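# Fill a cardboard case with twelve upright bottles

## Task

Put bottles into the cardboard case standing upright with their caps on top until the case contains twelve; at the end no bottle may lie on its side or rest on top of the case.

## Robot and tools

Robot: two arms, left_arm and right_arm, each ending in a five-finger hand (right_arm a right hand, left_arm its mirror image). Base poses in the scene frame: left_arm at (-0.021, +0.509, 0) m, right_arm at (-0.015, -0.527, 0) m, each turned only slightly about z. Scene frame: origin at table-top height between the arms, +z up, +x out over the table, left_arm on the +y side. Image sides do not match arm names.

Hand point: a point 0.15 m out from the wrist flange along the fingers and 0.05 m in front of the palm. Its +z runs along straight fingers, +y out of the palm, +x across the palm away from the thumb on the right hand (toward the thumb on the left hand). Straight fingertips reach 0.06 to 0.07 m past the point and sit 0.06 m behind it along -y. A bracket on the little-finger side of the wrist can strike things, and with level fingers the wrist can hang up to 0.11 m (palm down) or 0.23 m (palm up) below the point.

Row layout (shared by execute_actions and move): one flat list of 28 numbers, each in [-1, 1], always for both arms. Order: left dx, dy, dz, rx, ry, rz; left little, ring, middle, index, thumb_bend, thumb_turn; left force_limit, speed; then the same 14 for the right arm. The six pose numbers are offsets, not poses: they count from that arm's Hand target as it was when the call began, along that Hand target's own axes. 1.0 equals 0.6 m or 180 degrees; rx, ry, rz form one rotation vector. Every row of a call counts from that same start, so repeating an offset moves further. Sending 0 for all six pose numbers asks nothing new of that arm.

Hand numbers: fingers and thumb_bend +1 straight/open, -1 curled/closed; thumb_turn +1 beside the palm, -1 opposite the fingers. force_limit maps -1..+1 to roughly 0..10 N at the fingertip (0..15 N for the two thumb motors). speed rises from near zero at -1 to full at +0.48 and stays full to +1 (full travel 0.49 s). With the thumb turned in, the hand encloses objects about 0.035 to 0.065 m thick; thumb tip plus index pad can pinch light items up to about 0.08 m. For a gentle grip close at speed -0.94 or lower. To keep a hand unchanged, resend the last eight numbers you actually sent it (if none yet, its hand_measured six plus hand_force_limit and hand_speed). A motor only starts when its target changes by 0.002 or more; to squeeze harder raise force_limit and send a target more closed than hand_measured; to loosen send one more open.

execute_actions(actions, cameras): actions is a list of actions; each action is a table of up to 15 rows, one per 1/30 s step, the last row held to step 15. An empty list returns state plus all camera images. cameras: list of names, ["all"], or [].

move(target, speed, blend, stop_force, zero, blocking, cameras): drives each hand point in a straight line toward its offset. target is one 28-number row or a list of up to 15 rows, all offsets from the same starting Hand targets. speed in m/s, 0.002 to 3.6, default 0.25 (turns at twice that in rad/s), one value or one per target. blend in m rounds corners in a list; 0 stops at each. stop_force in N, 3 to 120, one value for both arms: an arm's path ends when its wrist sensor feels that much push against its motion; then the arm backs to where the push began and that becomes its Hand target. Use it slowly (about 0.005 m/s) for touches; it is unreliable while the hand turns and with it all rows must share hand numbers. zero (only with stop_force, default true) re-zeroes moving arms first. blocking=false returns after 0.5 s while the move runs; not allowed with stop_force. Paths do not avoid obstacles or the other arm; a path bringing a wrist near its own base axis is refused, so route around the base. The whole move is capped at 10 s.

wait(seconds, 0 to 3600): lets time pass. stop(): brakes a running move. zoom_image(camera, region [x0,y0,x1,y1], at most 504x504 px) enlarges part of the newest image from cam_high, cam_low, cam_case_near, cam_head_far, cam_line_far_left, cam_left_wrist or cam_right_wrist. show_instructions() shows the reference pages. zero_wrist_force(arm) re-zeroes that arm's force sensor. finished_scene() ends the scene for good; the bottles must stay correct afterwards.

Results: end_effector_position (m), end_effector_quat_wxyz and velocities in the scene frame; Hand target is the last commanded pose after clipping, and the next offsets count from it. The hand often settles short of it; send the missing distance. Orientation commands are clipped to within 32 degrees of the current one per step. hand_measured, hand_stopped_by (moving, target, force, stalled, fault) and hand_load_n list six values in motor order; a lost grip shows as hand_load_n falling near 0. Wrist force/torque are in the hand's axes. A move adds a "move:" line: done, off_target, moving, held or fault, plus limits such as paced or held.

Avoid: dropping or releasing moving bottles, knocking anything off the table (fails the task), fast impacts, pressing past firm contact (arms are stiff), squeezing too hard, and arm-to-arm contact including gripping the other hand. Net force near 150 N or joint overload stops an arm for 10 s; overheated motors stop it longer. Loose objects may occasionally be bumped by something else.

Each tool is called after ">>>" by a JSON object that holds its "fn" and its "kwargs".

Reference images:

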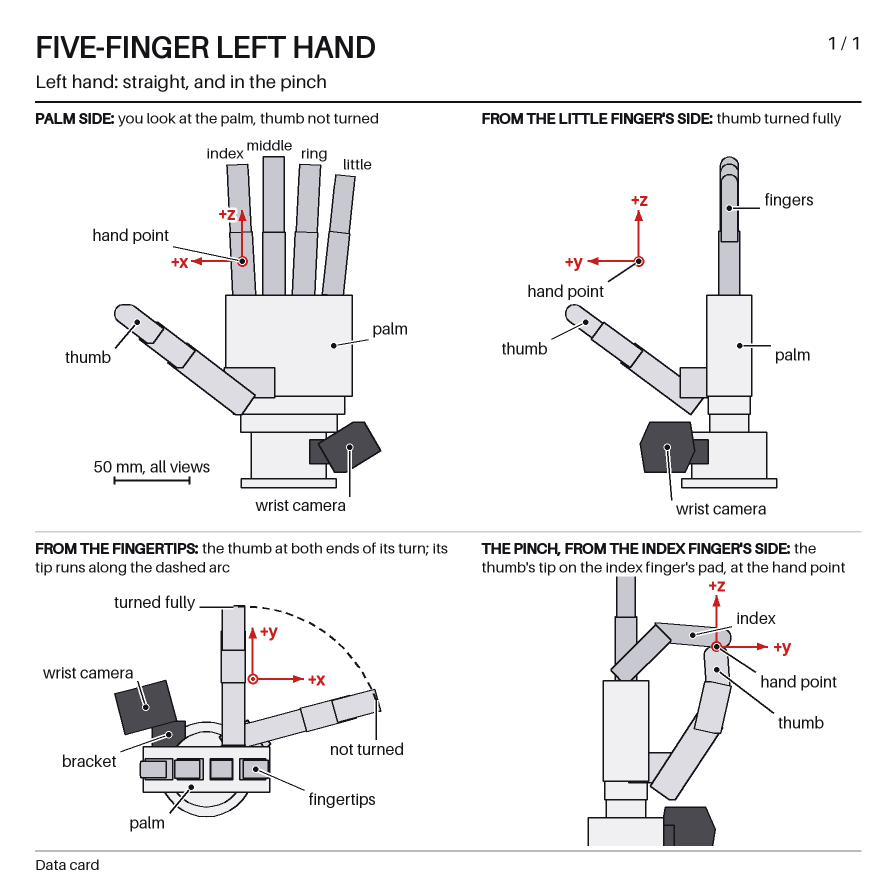

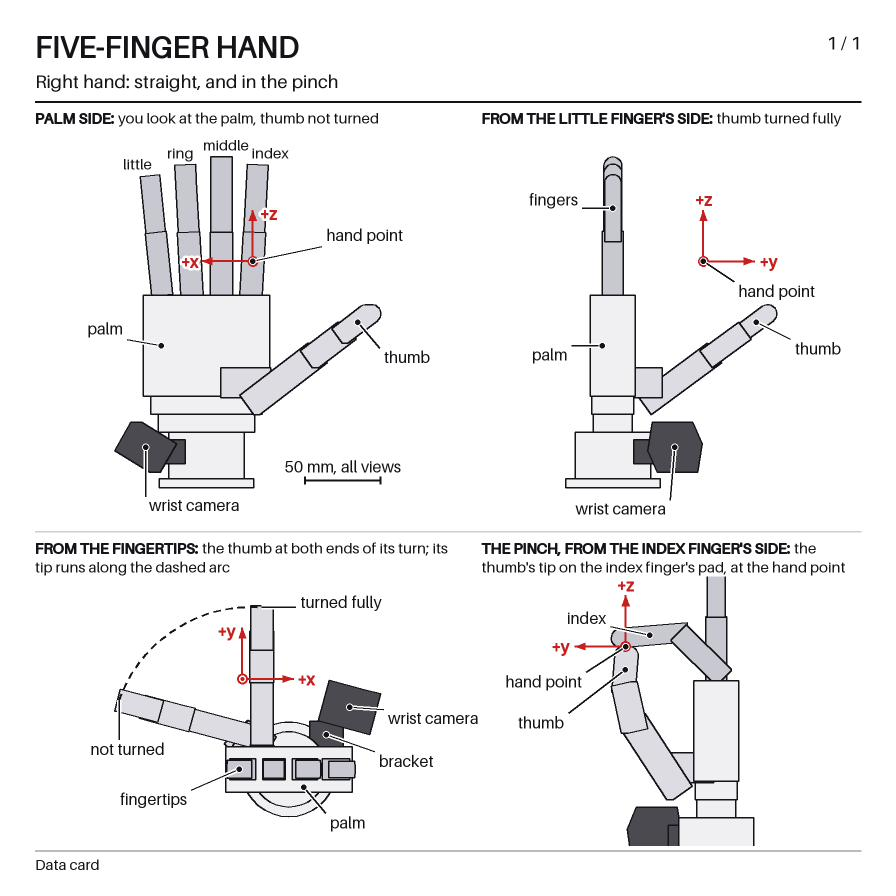

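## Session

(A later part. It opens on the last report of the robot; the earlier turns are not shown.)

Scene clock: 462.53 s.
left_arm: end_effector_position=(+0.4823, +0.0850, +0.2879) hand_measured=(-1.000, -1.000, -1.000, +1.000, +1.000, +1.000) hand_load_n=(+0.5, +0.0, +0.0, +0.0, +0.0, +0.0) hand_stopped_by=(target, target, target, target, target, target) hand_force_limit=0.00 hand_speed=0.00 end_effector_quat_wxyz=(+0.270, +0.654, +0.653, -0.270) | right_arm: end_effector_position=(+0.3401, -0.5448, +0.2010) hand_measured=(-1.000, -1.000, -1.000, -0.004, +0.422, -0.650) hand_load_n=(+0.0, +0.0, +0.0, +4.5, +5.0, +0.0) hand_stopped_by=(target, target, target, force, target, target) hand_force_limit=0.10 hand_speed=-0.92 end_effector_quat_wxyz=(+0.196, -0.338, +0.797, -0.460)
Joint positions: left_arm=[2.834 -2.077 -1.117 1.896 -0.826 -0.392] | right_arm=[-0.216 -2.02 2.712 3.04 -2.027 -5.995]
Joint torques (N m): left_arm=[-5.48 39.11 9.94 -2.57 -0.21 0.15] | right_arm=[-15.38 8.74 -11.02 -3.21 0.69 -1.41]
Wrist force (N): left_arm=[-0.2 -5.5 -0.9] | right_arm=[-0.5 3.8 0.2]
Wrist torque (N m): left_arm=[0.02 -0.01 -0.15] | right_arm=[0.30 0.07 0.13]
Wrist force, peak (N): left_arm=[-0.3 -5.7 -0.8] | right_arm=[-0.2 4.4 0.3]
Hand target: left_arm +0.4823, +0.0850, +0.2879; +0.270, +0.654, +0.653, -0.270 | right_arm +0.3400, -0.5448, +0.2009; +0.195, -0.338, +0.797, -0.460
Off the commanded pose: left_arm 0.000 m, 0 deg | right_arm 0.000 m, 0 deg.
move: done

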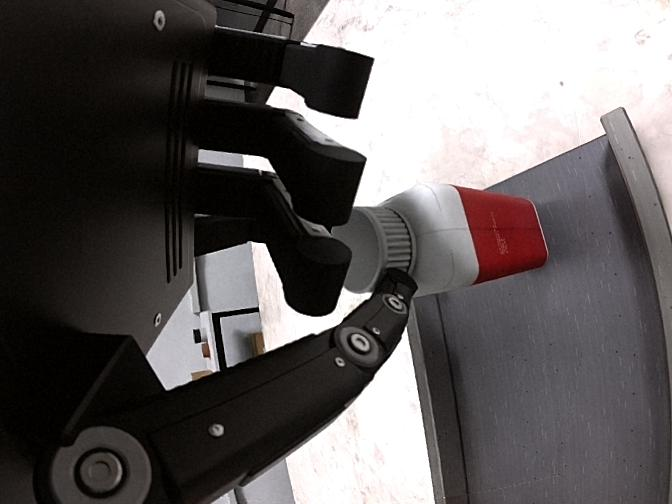

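>>> {"fn": "move", "kwargs": {"target": [[0,0,0,0,0,0,-1,-1,-1,1,1,1,0,0,0,-0.3884,-0.2243,0,0,0,-1,-1,-1,-0.3,0.418,-0.65,0.1,-0.92],[0,0,0,0,0,0,-1,-1,-1,1,1,1,0,0,-0.6492,-0.1310,-0.6702,0,0.01925,0.0111,-1,-1,-1,-0.3,0.418,-0.65,0.1,-0.92]], "speed": [0.2,0.25], "blend": [0.02,0], "cameras": ["cam_right_wrist","cam_case_near"]}}

>>> {"fn": "zoom_image", "kwargs": {"camera": "cam_right_wrist", "region": [300, 120, 640, 400]}}

Scene clock: 466.80 s.
left_arm: end_effector_position=(+0.4823, +0.0850, +0.2879) hand_measured=(-1.000, -1.000, -1.000, +1.000, +1.000, +1.000) hand_load_n=(+0.0, +0.0, +0.0, +0.0, +0.0, +0.0) hand_stopped_by=(target, target, target, target, target, target) hand_force_limit=0.00 hand_speed=0.00 end_effector_quat_wxyz=(+0.270, +0.654, +0.653, -0.270) | right_arm: end_effector_position=(+0.3887, -0.0502, +0.4704) hand_measured=(-1.000, -1.000, -1.000, -0.004, +0.422, -0.650) hand_load_n=(+0.0, +0.0, +0.0, +4.5, +5.5, -0.5) hand_stopped_by=(target, target, target, force, target, target) hand_force_limit=0.10 hand_speed=-0.92 end_effector_quat_wxyz=(+0.179, -0.310, +0.809, -0.467)
Joint positions: left_arm=[2.834 -2.077 -1.117 1.896 -0.826 -0.392] | right_arm=[0.975 -1.157 0.815 5.422 -2.576 -4.283]
Joint torques (N m): left_arm=[-4.96 39.13 10.24 -2.65 -0.3 0.2] | right_arm=[-13.42 -30.06 -32.2 -0.86 -3.16 -1.38]
Wrist force (N): left_arm=[-0.3 -5.3 -0.8] | right_arm=[0.3 3.4 -0.2]
Wrist torque (N m): left_arm=[0.04 0.00 -0.16] | right_arm=[0.28 0.01 0.18]
Wrist force, peak (N): left_arm=[-0.3 -5.8 -0.7] | right_arm=[-0.3 6.7 1.4]
Hand target: left_arm +0.4823, +0.0850, +0.2879; +0.270, +0.654, +0.653, -0.270 | right_arm +0.3888, -0.0502, +0.4704; +0.179, -0.310, +0.809, -0.467
Off the commanded pose: left_arm 0.000 m, 0 deg | right_arm 0.000 m, 0 deg.
move: done
Images, in order (width x height): cam_case_near 896x504, cam_right_wrist 672x504.

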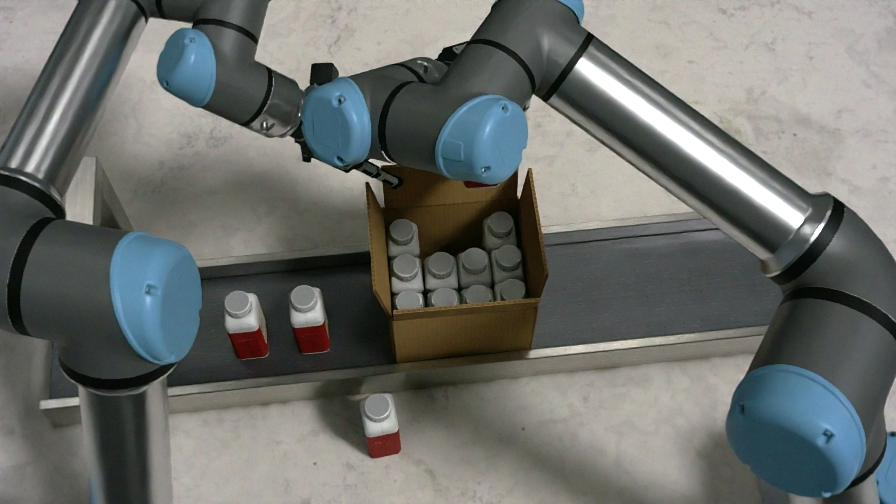

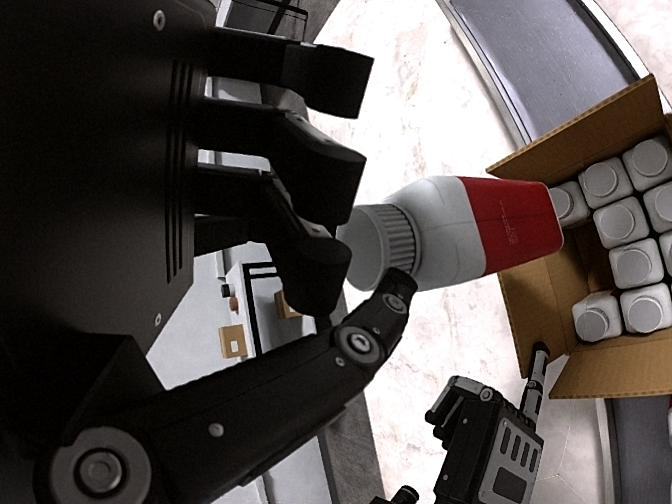

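Scaled by 1.482 from the camera's image (finer frame: 960x720).

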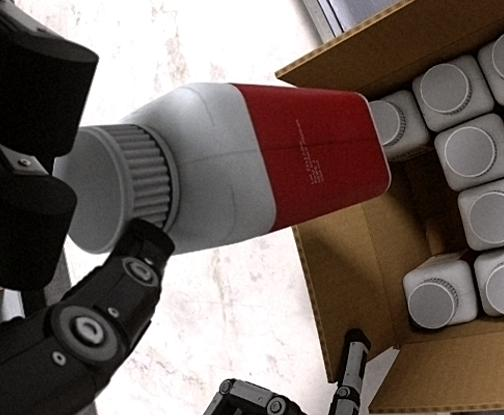

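>>> {"fn": "wait", "kwargs": {"seconds": 0.1, "cameras": ["cam_head_far","cam_line_far_left","cam_low","cam_high"]}}

>>> {"fn": "zoom_image", "kwargs": {"camera": "cam_head_far", "region": [60, 60, 360, 360]}}

>>> {"fn": "zoom_image", "kwargs": {"camera": "cam_line_far_left", "region": [200, 20, 500, 280]}}

Scene clock: 467.57 s.
left_arm: end_effector_position=(+0.4823, +0.0850, +0.2879) hand_measured=(-1.000, -1.000, -1.000, +1.000, +1.000, +1.000) hand_load_n=(+0.0, +0.0, +0.0, +0.5, +0.0, +0.0) hand_stopped_by=(target, target, target, target, target, target) hand_force_limit=0.00 hand_speed=0.00 end_effector_quat_wxyz=(+0.270, +0.654, +0.653, -0.270) | right_arm: end_effector_position=(+0.3888, -0.0502, +0.4704) hand_measured=(-1.000, -1.000, -1.000, -0.004, +0.422, -0.650) hand_load_n=(+0.0, +0.0, +0.0, +4.5, +5.0, +0.0) hand_stopped_by=(target, target, target, force, target, target) hand_force_limit=0.10 hand_speed=-0.92 end_effector_quat_wxyz=(+0.179, -0.310, +0.809, -0.467)
Joint positions: left_arm=[2.834 -2.077 -1.117 1.896 -0.826 -0.392] | right_arm=[0.975 -1.157 0.815 5.422 -2.576 -4.283]
Joint torques (N m): left_arm=[-5 39.01 10.25 -2.64 -0.29 0.1] | right_arm=[-14.58 -28.62 -30.96 -1.14 -2.85 1.43]
Wrist force (N): left_arm=[-0.3 -5.6 -0.8] | right_arm=[-0.3 3.4 -0.2]
Wrist torque (N m): left_arm=[-0.01 0.01 -0.15] | right_arm=[0.27 0.04 0.18]
Wrist force, peak (N): left_arm=[-0.4 -5.6 -0.6] | right_arm=[0.1 4.0 -0.2]
Hand target: left_arm +0.4823, +0.0850, +0.2879; +0.270, +0.654, +0.653, -0.270 | right_arm +0.3888, -0.0502, +0.4704; +0.179, -0.310, +0.809, -0.467
Off the commanded pose: left_arm 0.000 m, 0 deg | right_arm 0.000 m, 0 deg.
wait: 0.10 s; at rest from the start
Images, in order (width x height): cam_high 896x504, cam_low 896x504, cam_head_far 896x504, cam_line_far_left 896x504.

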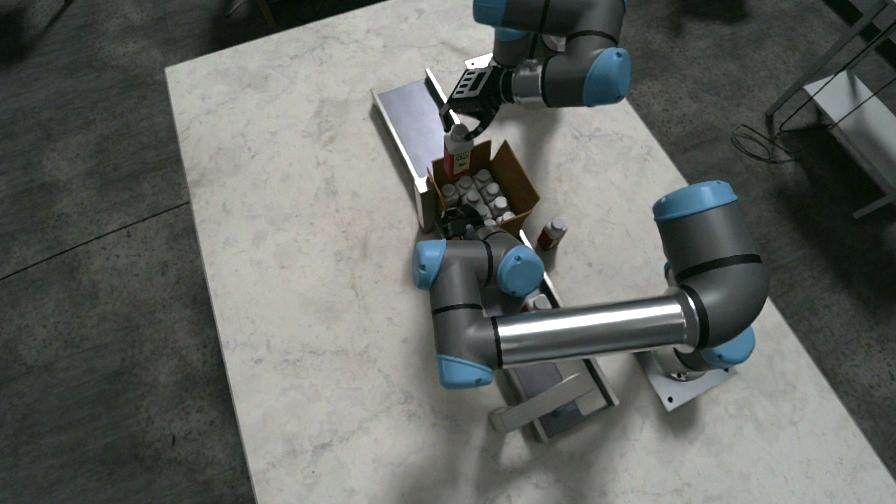

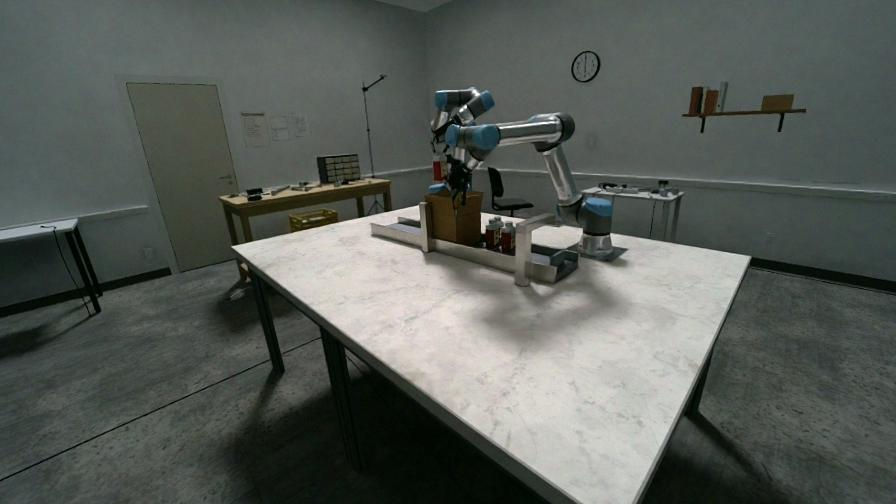

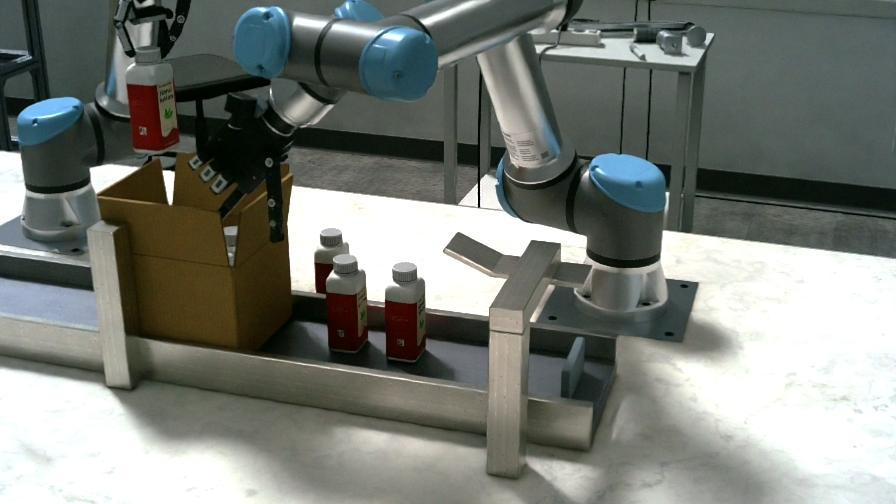

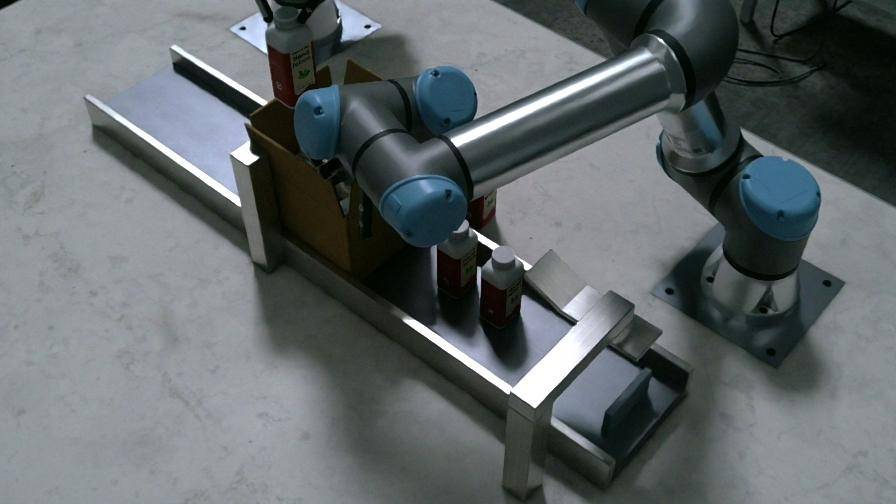

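Scaled by 1.680 from the camera's image (finer frame: 1280x720).

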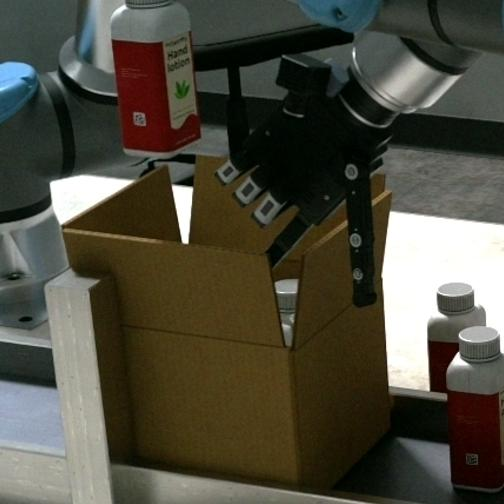

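Scaled by 1.680 from the camera's image (finer frame: 1280x720).

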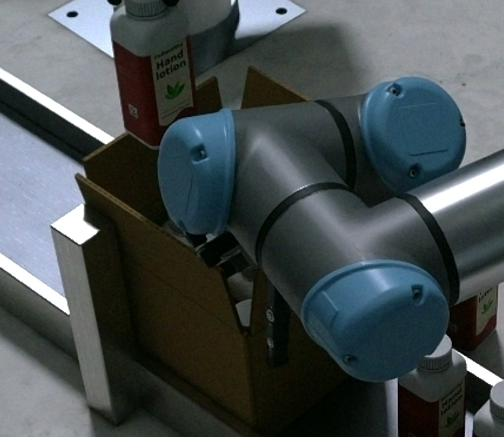

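>>> {"fn": "move", "kwargs": {"target": [0,0,0,0,0,0,-1,-1,-1,1,1,1,0,0,-0.0047,0.1758,0.0956,0,0,0,-1,-1,-1,-0.3,0.418,-0.65,0.1,-0.92], "speed": 0.12, "cameras": ["cam_right_wrist","cam_case_near"]}}

>>> {"fn": "zoom_image", "kwargs": {"camera": "cam_right_wrist", "region": [300, 100, 640, 400]}}

Scene clock: 469.43 s.
left_arm: end_effector_position=(+0.4823, +0.0850, +0.2879) hand_measured=(-1.000, -1.000, -1.000, +1.000, +1.000, +1.000) hand_load_n=(+0.0, +0.0, +0.0, +0.0, -0.5, +0.0) hand_stopped_by=(target, target, target, target, target, target) hand_force_limit=0.00 hand_speed=0.00 end_effector_quat_wxyz=(+0.270, +0.654, +0.653, -0.270) | right_arm: end_effector_position=(+0.3888, -0.0460, +0.3504) hand_measured=(-1.000, -1.000, -1.000, -0.004, +0.422, -0.650) hand_load_n=(+0.0, +0.0, +0.0, +4.5, +5.0, +0.0) hand_stopped_by=(target, target, target, force, target, target) hand_force_limit=0.10 hand_speed=-0.92 end_effector_quat_wxyz=(+0.179, -0.310, +0.809, -0.467)
Joint positions: left_arm=[2.834 -2.077 -1.117 1.896 -0.826 -0.392] | right_arm=[0.979 -1.204 1.192 5.097 -2.575 -4.277]
Joint torques (N m): left_arm=[-5.37 39.34 10.2 -2.64 -0.3 0.12] | right_arm=[4.28 -47.12 -17.72 -3.04 -2.91 -0.25]
Wrist force (N): left_arm=[-0.1 -5.3 -0.7] | right_arm=[0.0 3.8 -0.3]
Wrist torque (N m): left_arm=[0.04 -0.02 -0.15] | right_arm=[0.33 0.04 0.18]
Wrist force, peak (N): left_arm=[-0.2 -5.7 -0.8] | right_arm=[-0.2 5.0 0.6]
Hand target: left_arm +0.4823, +0.0850, +0.2879; +0.270, +0.654, +0.653, -0.270 | right_arm +0.3889, -0.0460, +0.3503; +0.179, -0.310, +0.809, -0.467
Off the commanded pose: left_arm 0.000 m, 0 deg | right_arm 0.000 m, 0 deg.
move: done
Images, in order (width x height): cam_case_near 896x504, cam_right_wrist 672x504.

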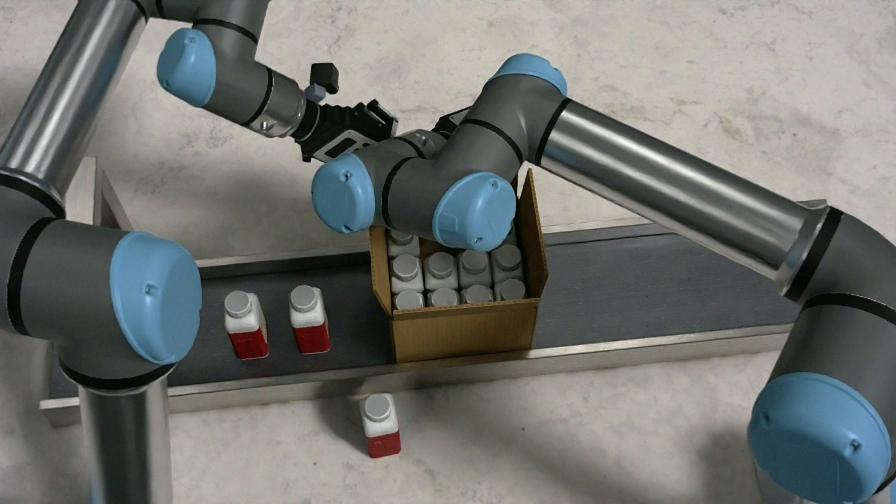

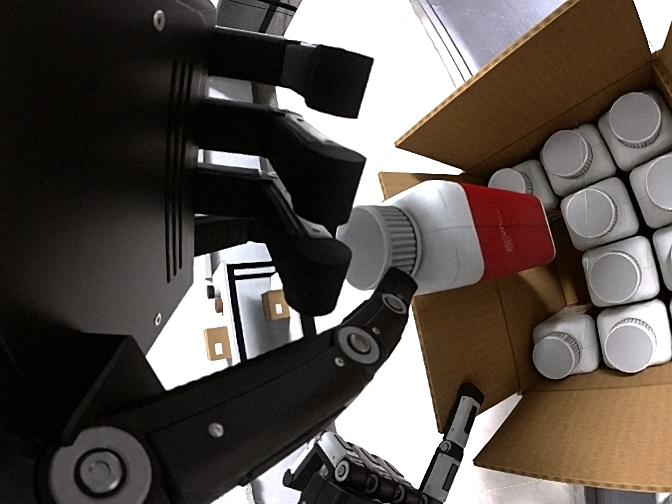

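Scaled by 1.482 from the camera's image (finer frame: 960x720).

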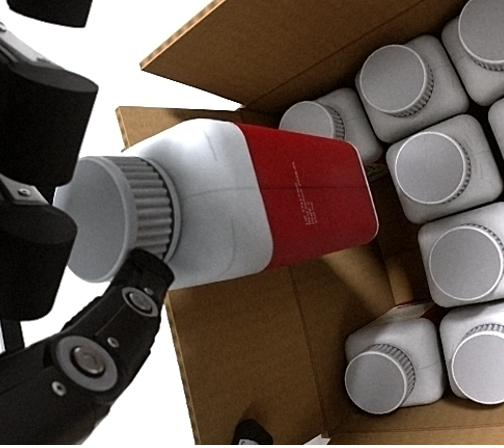

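>>> {"fn": "move", "kwargs": {"target": [0,0,0,0,0,0,-1,-1,-1,1,1,1,0,0,0,0.1155,0.0667,0,0,0,-1,-1,-1,-0.3,0.418,-0.65,0.1,-0.92], "speed": 0.04, "stop_force": 4, "cameras": ["cam_right_wrist"]}}

>>> {"fn": "zoom_image", "kwargs": {"camera": "cam_right_wrist", "region": [300, 100, 640, 400]}}

Scene clock: 472.90 s.
left_arm: end_effector_position=(+0.4823, +0.0850, +0.2879) hand_measured=(-1.000, -1.000, -1.000, +1.000, +1.000, +1.000) hand_load_n=(+0.0, +0.0, +0.5, +0.5, +0.0, +0.0) hand_stopped_by=(target, target, target, target, target, target) hand_force_limit=0.00 hand_speed=0.00 end_effector_quat_wxyz=(+0.270, +0.654, +0.653, -0.270) | right_arm: end_effector_position=(+0.3889, -0.0459, +0.2703) hand_measured=(-1.000, -1.000, -1.000, -0.004, +0.422, -0.650) hand_load_n=(+0.0, +0.0, +0.0, +5.0, +5.0, +0.0) hand_stopped_by=(target, target, target, force, target, target) hand_force_limit=0.10 hand_speed=-0.92 end_effector_quat_wxyz=(+0.179, -0.310, +0.809, -0.467)
Joint positions: left_arm=[2.834 -2.077 -1.117 1.896 -0.826 -0.392] | right_arm=[0.979 -1.187 1.373 4.899 -2.575 -4.277]
Joint torques (N m): left_arm=[-4.68 39.41 9.94 -2.7 -0.24 0.1] | right_arm=[-13.34 -52.59 -33.4 -2.44 -1.74 0.05]
Wrist force (N): left_arm=[-0.3 -5.6 -0.7] | right_arm=[-0.3 3.5 0.0]
Wrist torque (N m): left_arm=[0.00 0.01 -0.15] | right_arm=[0.29 0.04 0.18]
Wrist force, peak (N): left_arm=[-0.2 -5.7 -0.9] | right_arm=[-0.8 4.1 0.2]
Hand target: left_arm +0.4823, +0.0850, +0.2879; +0.270, +0.654, +0.653, -0.270 | right_arm +0.3889, -0.0459, +0.2703; +0.179, -0.310, +0.809, -0.467
Off the commanded pose: left_arm 0.000 m, 0 deg | right_arm 0.000 m, 0 deg.
move: done

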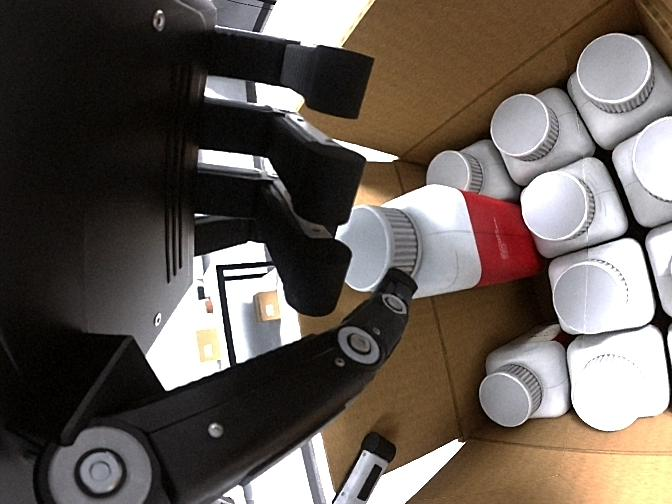

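Scaled by 1.482 from the camera's image (finer frame: 960x720).

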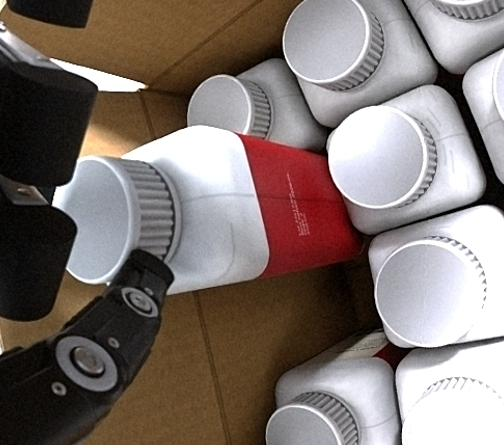

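>>> {"fn": "move", "kwargs": {"target": [0,0,0,0,0,0,-1,-1,-1,1,1,1,0,0,0,0.1126,0.065,0,0,0,-1,-1,-1,-0.3,0.418,-0.65,0.1,-0.92], "speed": 0.03, "stop_force": 4, "cameras": ["cam_right_wrist"]}}

>>> {"fn": "zoom_image", "kwargs": {"camera": "cam_right_wrist", "region": [300, 100, 640, 400]}}

Scene clock: 476.67 s.
left_arm: end_effector_position=(+0.4823, +0.0850, +0.2879) hand_measured=(-1.000, -1.000, -1.000, +1.000, +1.000, +1.000) hand_load_n=(+0.0, +0.0, +0.0, +0.0, +0.5, +0.0) hand_stopped_by=(target, target, target, target, target, target) hand_force_limit=0.00 hand_speed=0.00 end_effector_quat_wxyz=(+0.270, +0.654, +0.653, -0.270) | right_arm: end_effector_position=(+0.3890, -0.0459, +0.1923) hand_measured=(-1.000, -1.000, -1.000, -0.004, +0.422, -0.650) hand_load_n=(+0.0, +0.0, +0.0, +5.0, +5.0, +0.0) hand_stopped_by=(target, target, target, force, target, target) hand_force_limit=0.10 hand_speed=-0.92 end_effector_quat_wxyz=(+0.179, -0.310, +0.809, -0.467)
Joint positions: left_arm=[2.834 -2.077 -1.117 1.896 -0.826 -0.392] | right_arm=[0.979 -1.135 1.506 4.715 -2.575 -4.277]
Joint torques (N m): left_arm=[-4.83 39.39 10.51 -2.58 -0.12 0.24] | right_arm=[1.81 -53.04 -31.03 -0.96 -3.06 -2.05]
Wrist force (N): left_arm=[-0.4 -5.5 -0.7] | right_arm=[-1.1 3.5 0.1]
Wrist torque (N m): left_arm=[0.00 0.02 -0.16] | right_arm=[0.28 0.13 0.14]
Wrist force, peak (N): left_arm=[-0.3 -5.7 -0.8] | right_arm=[-1.0 3.7 0.0]
Hand target: left_arm +0.4823, +0.0850, +0.2879; +0.270, +0.654, +0.653, -0.270 | right_arm +0.3890, -0.0459, +0.1923; +0.179, -0.310, +0.809, -0.467
Off the commanded pose: left_arm 0.000 m, 0 deg | right_arm 0.000 m, 0 deg.
move: done

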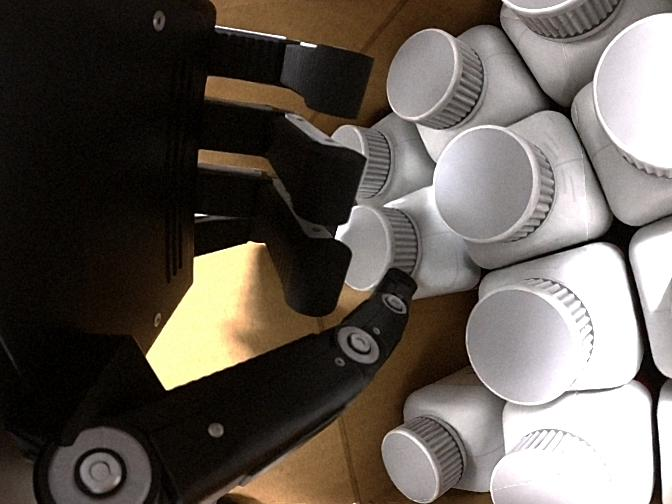

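Scaled by 1.482 from the camera's image (finer frame: 960x720).

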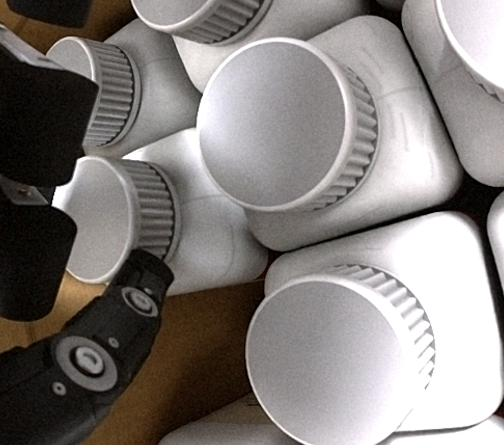

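>>> {"fn": "move", "kwargs": {"target": [0,0,0,0,0,0,-1,-1,-1,1,1,1,0,0,0.0089,-0.005,0.0086,0,0,0,-1,-1,-1,-0.3,0.418,-0.65,0.1,-0.92], "speed": 0.01, "stop_force": 3, "cameras": ["cam_right_wrist"]}}

Scene clock: 479.03 s.
left_arm: end_effector_position=(+0.4823, +0.0850, +0.2879) hand_measured=(-1.000, -1.000, -1.000, +1.000, +1.000, +1.000) hand_load_n=(+0.5, +0.0, +0.0, +0.0, +0.0, +0.0) hand_stopped_by=(target, target, target, target, target, target) hand_force_limit=0.00 hand_speed=0.00 end_effector_quat_wxyz=(+0.270, +0.654, +0.653, -0.270) | right_arm: end_effector_position=(+0.3890, -0.0539, +0.1923) hand_measured=(-1.000, -1.000, -1.000, -0.004, +0.420, -0.650) hand_load_n=(+0.0, +0.0, +0.0, +0.0, +0.0, +0.0) hand_stopped_by=(target, target, target, force, target, target) hand_force_limit=0.10 hand_speed=-0.92 end_effector_quat_wxyz=(+0.179, -0.310, +0.809, -0.467)
Joint positions: left_arm=[2.834 -2.077 -1.117 1.896 -0.826 -0.392] | right_arm=[0.972 -1.152 1.534 4.693 -2.577 -4.289]
Joint torques (N m): left_arm=[-3.98 39.13 10.16 -2.62 -0.19 0.27] | right_arm=[11.37 -26.59 -29.7 -0.4 0.24 2.4]
Wrist force (N): left_arm=[-0.3 -5.5 -0.8] | right_arm=[-0.3 -0.1 -2.6]
Wrist torque (N m): left_arm=[0.00 0.01 -0.15] | right_arm=[0.14 0.08 0.14]
Wrist force, peak (N): left_arm=[-0.1 -5.6 -0.8] | right_arm=[-1.8 4.0 -0.6]
Hand target: left_arm +0.4823, +0.0850, +0.2879; +0.270, +0.654, +0.653, -0.270 | right_arm +0.3890, -0.0539, +0.1923; +0.179, -0.310, +0.809, -0.467
Off the commanded pose: left_arm 0.000 m, 0 deg | right_arm 0.000 m, 0 deg.
move: done

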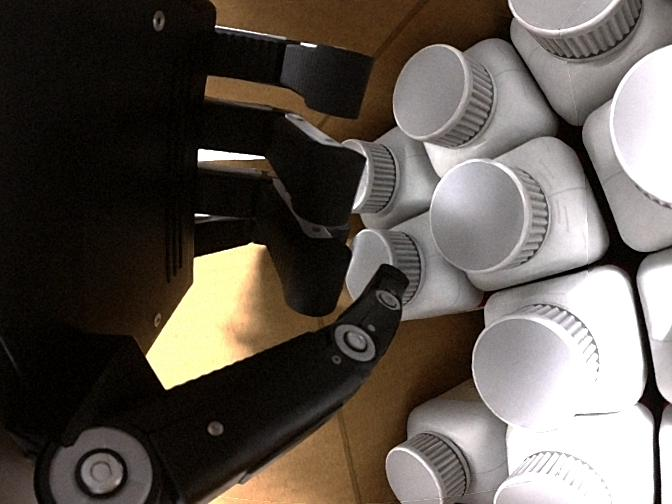

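>>> {"fn": "move", "kwargs": {"target": [[0,0,0,0,0,0,-1,-1,-1,1,1,1,0,0,0,0,0,0,0,0,-1,-1,-1,0.09,0.52,-0.65,0.1,-0.85],[0,0,0,0,0,0,-1,-1,-1,1,1,1,0,0,0,-0.0577,-0.0333,0,0,0,-1,-1,-1,0.09,0.52,-0.65,0.1,-0.85],[0,0,0,0,0,0,-1,-1,-1,1,1,1,0,0,0,-0.36,-0.208,0,0,0,-1,-1,-1,0.09,0.52,-0.65,0.1,-0.85],[0,0,0,0,0,0,-1,-1,-1,1,1,1,0,0,0.16,-0.42,0,0,0,0,-1,-1,-1,0.09,0.52,-0.65,0.1,-0.85]], "speed": [0.03,0.05,0.3,0.4], "blend": [0,0.02,0.03,0], "cameras": ["cam_right_wrist","cam_case_near"]}}

>>> {"fn": "zoom_image", "kwargs": {"camera": "cam_case_near", "region": [360, 140, 560, 370]}}

Scene clock: 482.50 s.
left_arm: end_effector_position=(+0.4823, +0.0850, +0.2879) hand_measured=(-1.000, -1.000, -1.000, +1.000, +1.000, +1.000) hand_load_n=(+0.0, +0.0, +0.0, +0.0, +0.0, +0.0) hand_stopped_by=(target, target, target, target, target, target) hand_force_limit=0.00 hand_speed=0.00 end_effector_quat_wxyz=(+0.270, +0.654, +0.653, -0.270) | right_arm: end_effector_position=(+0.4017, -0.2118, +0.4104) hand_measured=(-1.000, -1.000, -1.000, +0.090, +0.520, -0.650) hand_load_n=(+0.0, +0.0, +0.0, +0.0, +0.0, +0.0) hand_stopped_by=(target, target, target, target, target, target) hand_force_limit=0.10 hand_speed=-0.85 end_effector_quat_wxyz=(+0.179, -0.310, +0.809, -0.467)
Joint positions: left_arm=[2.834 -2.077 -1.117 1.896 -0.826 -0.392] | right_arm=[0.769 -1.571 1.563 4.751 -2.618 -4.675]
Joint torques (N m): left_arm=[-5.06 39.61 10.29 -2.75 -0.17 0.29] | right_arm=[-4.49 -33.95 -14.95 -3.79 -2.47 -2.34]
Wrist force (N): left_arm=[0.5 -5.4 -1.3] | right_arm=[-0.4 0.8 -1.4]
Wrist torque (N m): left_arm=[0.06 -0.05 -0.11] | right_arm=[0.17 0.09 0.03]
Wrist force, peak (N): left_arm=[0.4 -5.6 -1.4] | right_arm=[-0.2 -2.3 -4.5]
Hand target: left_arm +0.4823, +0.0850, +0.2879; +0.270, +0.654, +0.653, -0.270 | right_arm +0.4017, -0.2119, +0.4105; +0.179, -0.310, +0.809, -0.467
Off the commanded pose: left_arm 0.000 m, 0 deg | right_arm 0.000 m, 0 deg.
move: done
Images, in order (width x height): cam_case_near 896x504, cam_right_wrist 672x504.

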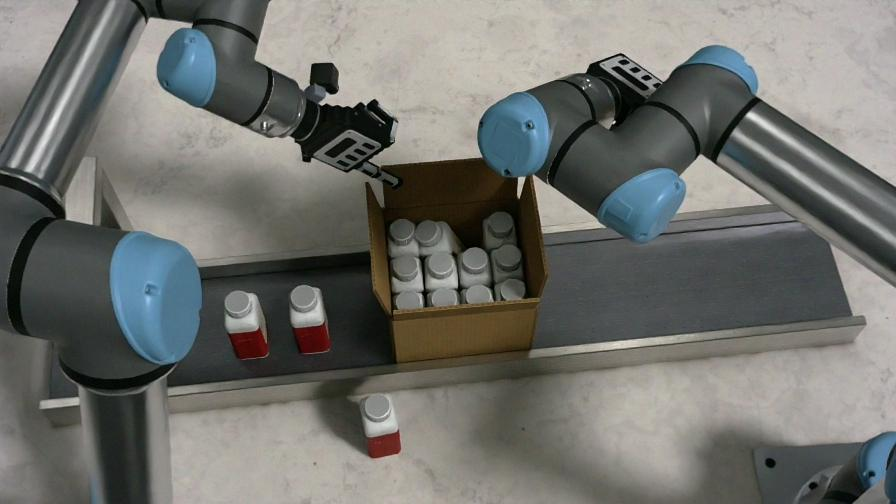

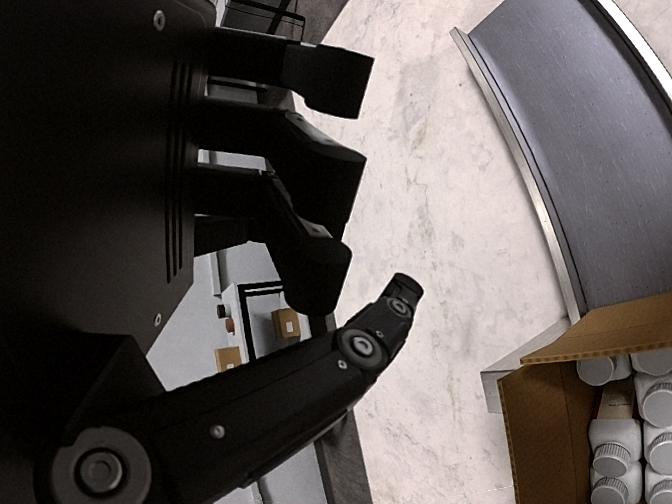

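Scaled by 2.191 from the camera's image (finer frame: 1280x720).

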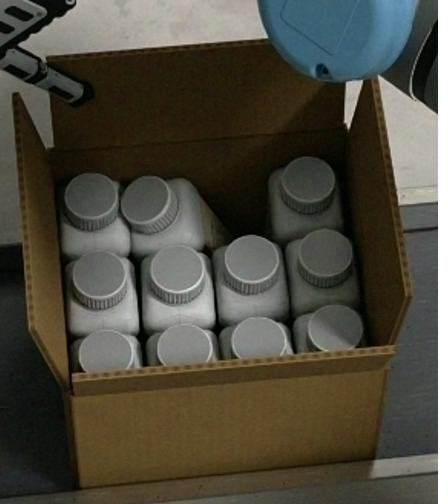

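>>> {"fn": "move", "kwargs": {"target": [0,0,0,0,0,0,-1,-1,-1,1,1,1,0,0,-0.1598,0.1579,-0.3718,-0.3129,-0.1393,-0.2413,-1,-1,-1,1,1,-0.65,0,0.3], "speed": 0.4}}

>>> {"fn": "move", "kwargs": {"target": [0,0,0,0,0,0,-1,-1,-1,1,1,1,0,0,0,0,0.3,0,0,0,-1,-1,-1,1,1,-0.65,0,0.3], "speed": 0.2, "cameras": ["cam_right_wrist","cam_case_near"]}}

>>> {"fn": "zoom_image", "kwargs": {"camera": "cam_case_near", "region": [360, 140, 560, 370]}}

Scene clock: 485.77 s.
left_arm: end_effector_position=(+0.4823, +0.0850, +0.2879) hand_measured=(-1.000, -1.000, -1.000, +1.000, +1.000, +1.000) hand_load_n=(+0.0, +0.0, +0.0, +0.0, +0.0, +0.0) hand_stopped_by=(target, target, target, target, target, target) hand_force_limit=0.00 hand_speed=0.00 end_effector_quat_wxyz=(+0.270, +0.654, +0.653, -0.270) | right_arm: end_effector_position=(+0.3122, +0.0311, +0.4401) hand_measured=(-1.000, -1.000, -1.000, +1.000, +1.000, -0.650) hand_load_n=(+0.0, +0.5, +0.0, +0.0, +0.0, +0.0) hand_stopped_by=(target, target, target, target, target, target) hand_force_limit=0.00 hand_speed=0.30 end_effector_quat_wxyz=(+0.000, +0.707, -0.708, +0.000)
Joint positions: left_arm=[2.834 -2.077 -1.117 1.896 -0.826 -0.392] | right_arm=[0.75 -1.15 0.786 5.075 -1.571 -5.55]
Joint torques (N m): left_arm=[-4.37 39.14 10.1 -2.74 -0.14 0.14] | right_arm=[13.31 -36.67 -30.77 -1.32 1.56 -1.72]
Wrist force (N): left_arm=[0.5 -5.3 -1.6] | right_arm=[-0.8 2.3 -3.2]
Wrist torque (N m): left_arm=[0.08 -0.07 -0.11] | right_arm=[0.09 0.27 0.17]
Wrist force, peak (N): left_arm=[0.4 -5.5 -1.6] | right_arm=[-0.2 2.4 -3.5]
Hand target: left_arm +0.4823, +0.0850, +0.2879; +0.270, +0.654, +0.653, -0.270 | right_arm +0.3122, +0.0311, +0.4401; +0.000, +0.707, -0.707, +0.000
Off the commanded pose: left_arm 0.000 m, 0 deg | right_arm 0.000 m, 0 deg.
move: done

Scene clock: 487.17 s.
left_arm: end_effector_position=(+0.4823, +0.0850, +0.2879) hand_measured=(-1.000, -1.000, -1.000, +1.000, +1.000, +1.000) hand_load_n=(+0.0, +0.0, +0.0, +0.0, +0.0, +0.0) hand_stopped_by=(target, target, target, target, target, target) hand_force_limit=0.00 hand_speed=0.00 end_effector_quat_wxyz=(+0.270, +0.654, +0.653, -0.270) | right_arm: end_effector_position=(+0.3123, +0.0312, +0.2601) hand_measured=(-1.000, -1.000, -1.000, +1.000, +1.000, -0.650) hand_load_n=(+0.0, +0.0, +0.0, +0.0, +0.0, +0.0) hand_stopped_by=(target, target, target, target, target, target) hand_force_limit=0.00 hand_speed=0.30 end_effector_quat_wxyz=(+0.000, +0.707, -0.707, +0.000)
Joint positions: left_arm=[2.834 -2.077 -1.117 1.896 -0.826 -0.392] | right_arm=[0.75 -1.207 1.333 4.585 -1.571 -5.55]
Joint torques (N m): left_arm=[-5.06 39.67 10.19 -2.7 -0.19 0.2] | right_arm=[-12.26 -52.62 -16.08 -4.08 0.45 2.7]
Wrist force (N): left_arm=[0.6 -5.3 -1.4] | right_arm=[-0.8 2.3 -3.3]
Wrist torque (N m): left_arm=[0.08 -0.08 -0.10] | right_arm=[0.08 0.26 0.17]
Wrist force, peak (N): left_arm=[0.6 -5.6 -1.4] | right_arm=[-0.5 2.2 -5.6]
Hand target: left_arm +0.4823, +0.0850, +0.2879; +0.270, +0.654, +0.653, -0.270 | right_arm +0.3123, +0.0312, +0.2601; +0.000, +0.707, -0.707, +0.000
Off the commanded pose: left_arm 0.000 m, 0 deg | right_arm 0.000 m, 0 deg.
move: done
Images, in order (width x height): cam_case_near 896x504, cam_right_wrist 672x504.

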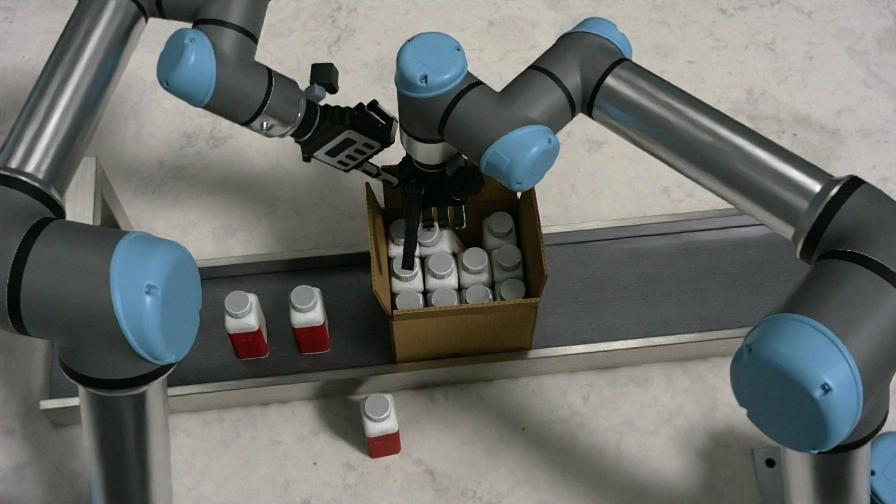

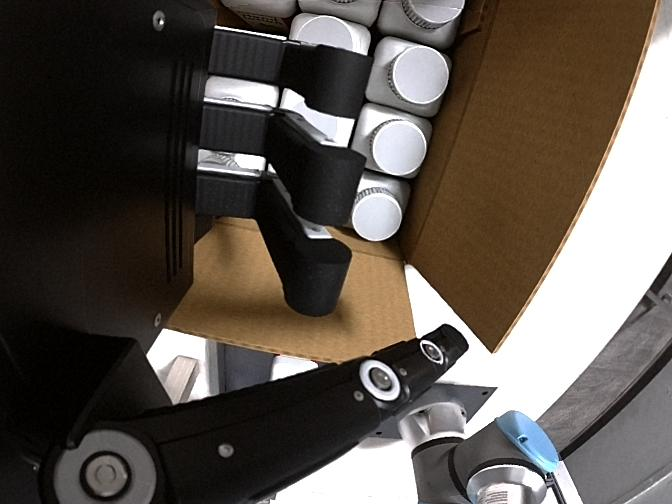

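Scaled by 2.191 from the camera's image (finer frame: 1280x720).

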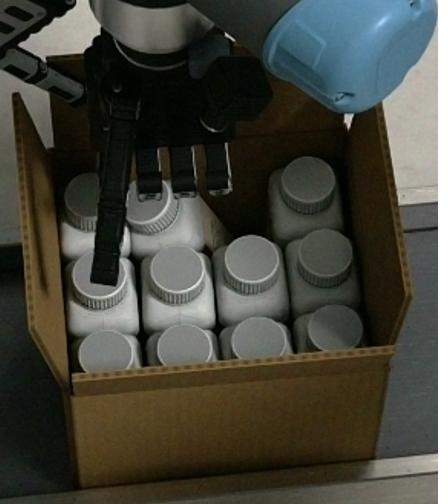

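>>> {"fn": "move", "kwargs": {"target": [0,0,0,0,0,0,-1,-1,-1,1,1,1,0,0,0,0,0.0643,0,0,0,-1,-1,-1,1,1,-0.65,0,0.3], "speed": 0.02, "stop_force": 3, "cameras": ["cam_right_wrist","cam_case_near"]}}

>>> {"fn": "zoom_image", "kwargs": {"camera": "cam_case_near", "region": [360, 140, 560, 370]}}

Scene clock: 490.53 s.
left_arm: end_effector_position=(+0.4823, +0.0850, +0.2879) hand_measured=(-1.000, -1.000, -1.000, +1.000, +1.000, +1.000) hand_load_n=(+0.5, +0.0, +0.0, +0.5, +0.0, +0.0) hand_stopped_by=(target, target, target, target, target, target) hand_force_limit=0.00 hand_speed=0.00 end_effector_quat_wxyz=(+0.270, +0.654, +0.653, -0.270) | right_arm: end_effector_position=(+0.3123, +0.0312, +0.2215) hand_measured=(-1.000, -1.000, -1.000, +1.000, +1.000, -0.650) hand_load_n=(+0.0, +0.0, +0.0, +0.0, +0.0, +0.0) hand_stopped_by=(target, target, target, target, target, target) hand_force_limit=0.00 hand_speed=0.30 end_effector_quat_wxyz=(+0.000, +0.707, -0.707, +0.000)
Joint positions: left_arm=[2.834 -2.077 -1.117 1.896 -0.826 -0.392] | right_arm=[0.75 -1.191 1.411 4.491 -1.571 -5.55]
Joint torques (N m): left_arm=[-5.29 39.45 10.41 -2.78 -0.19 0.11] | right_arm=[4.05 -51.3 -31.31 -1.14 -0.19 2.39]
Wrist force (N): left_arm=[0.4 -5.4 -1.4] | right_arm=[-0.4 2.7 -3.3]
Wrist torque (N m): left_arm=[0.06 -0.04 -0.12] | right_arm=[0.12 0.22 0.20]
Wrist force, peak (N): left_arm=[0.4 -5.6 -1.4] | right_arm=[-0.3 2.6 -3.5]
Hand target: left_arm +0.4823, +0.0850, +0.2879; +0.270, +0.654, +0.653, -0.270 | right_arm +0.3123, +0.0312, +0.2215; +0.000, +0.707, -0.707, +0.000
Off the commanded pose: left_arm 0.000 m, 0 deg | right_arm 0.000 m, 0 deg.
move: done
Images, in order (width x height): cam_case_near 896x504, cam_right_wrist 672x504.

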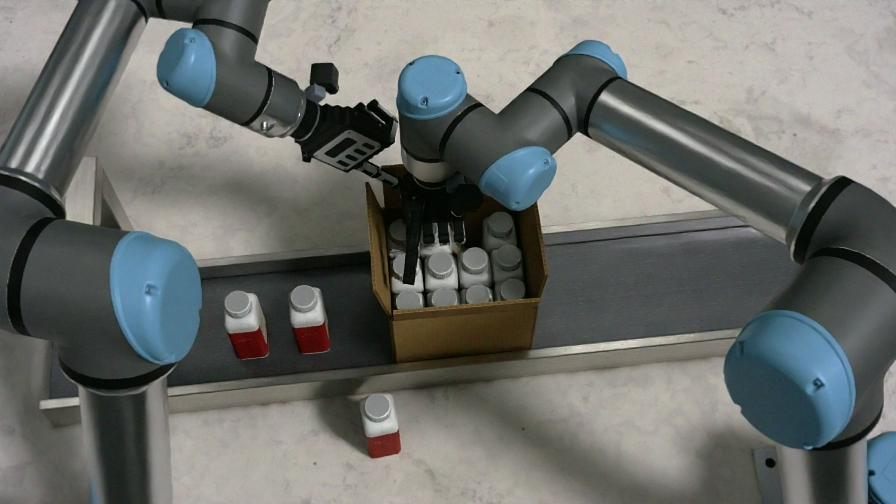

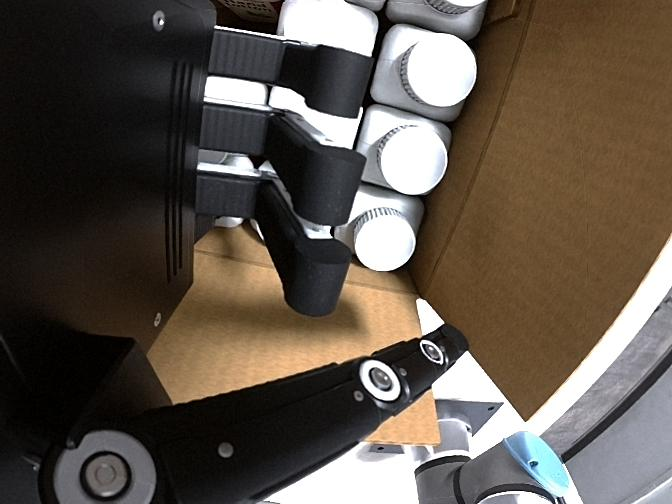

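Scaled by 2.191 from the camera's image (finer frame: 1280x720).

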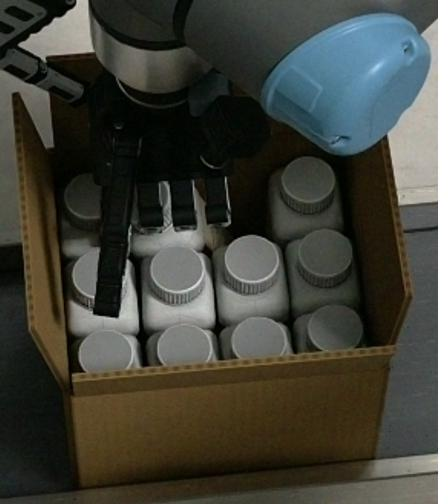

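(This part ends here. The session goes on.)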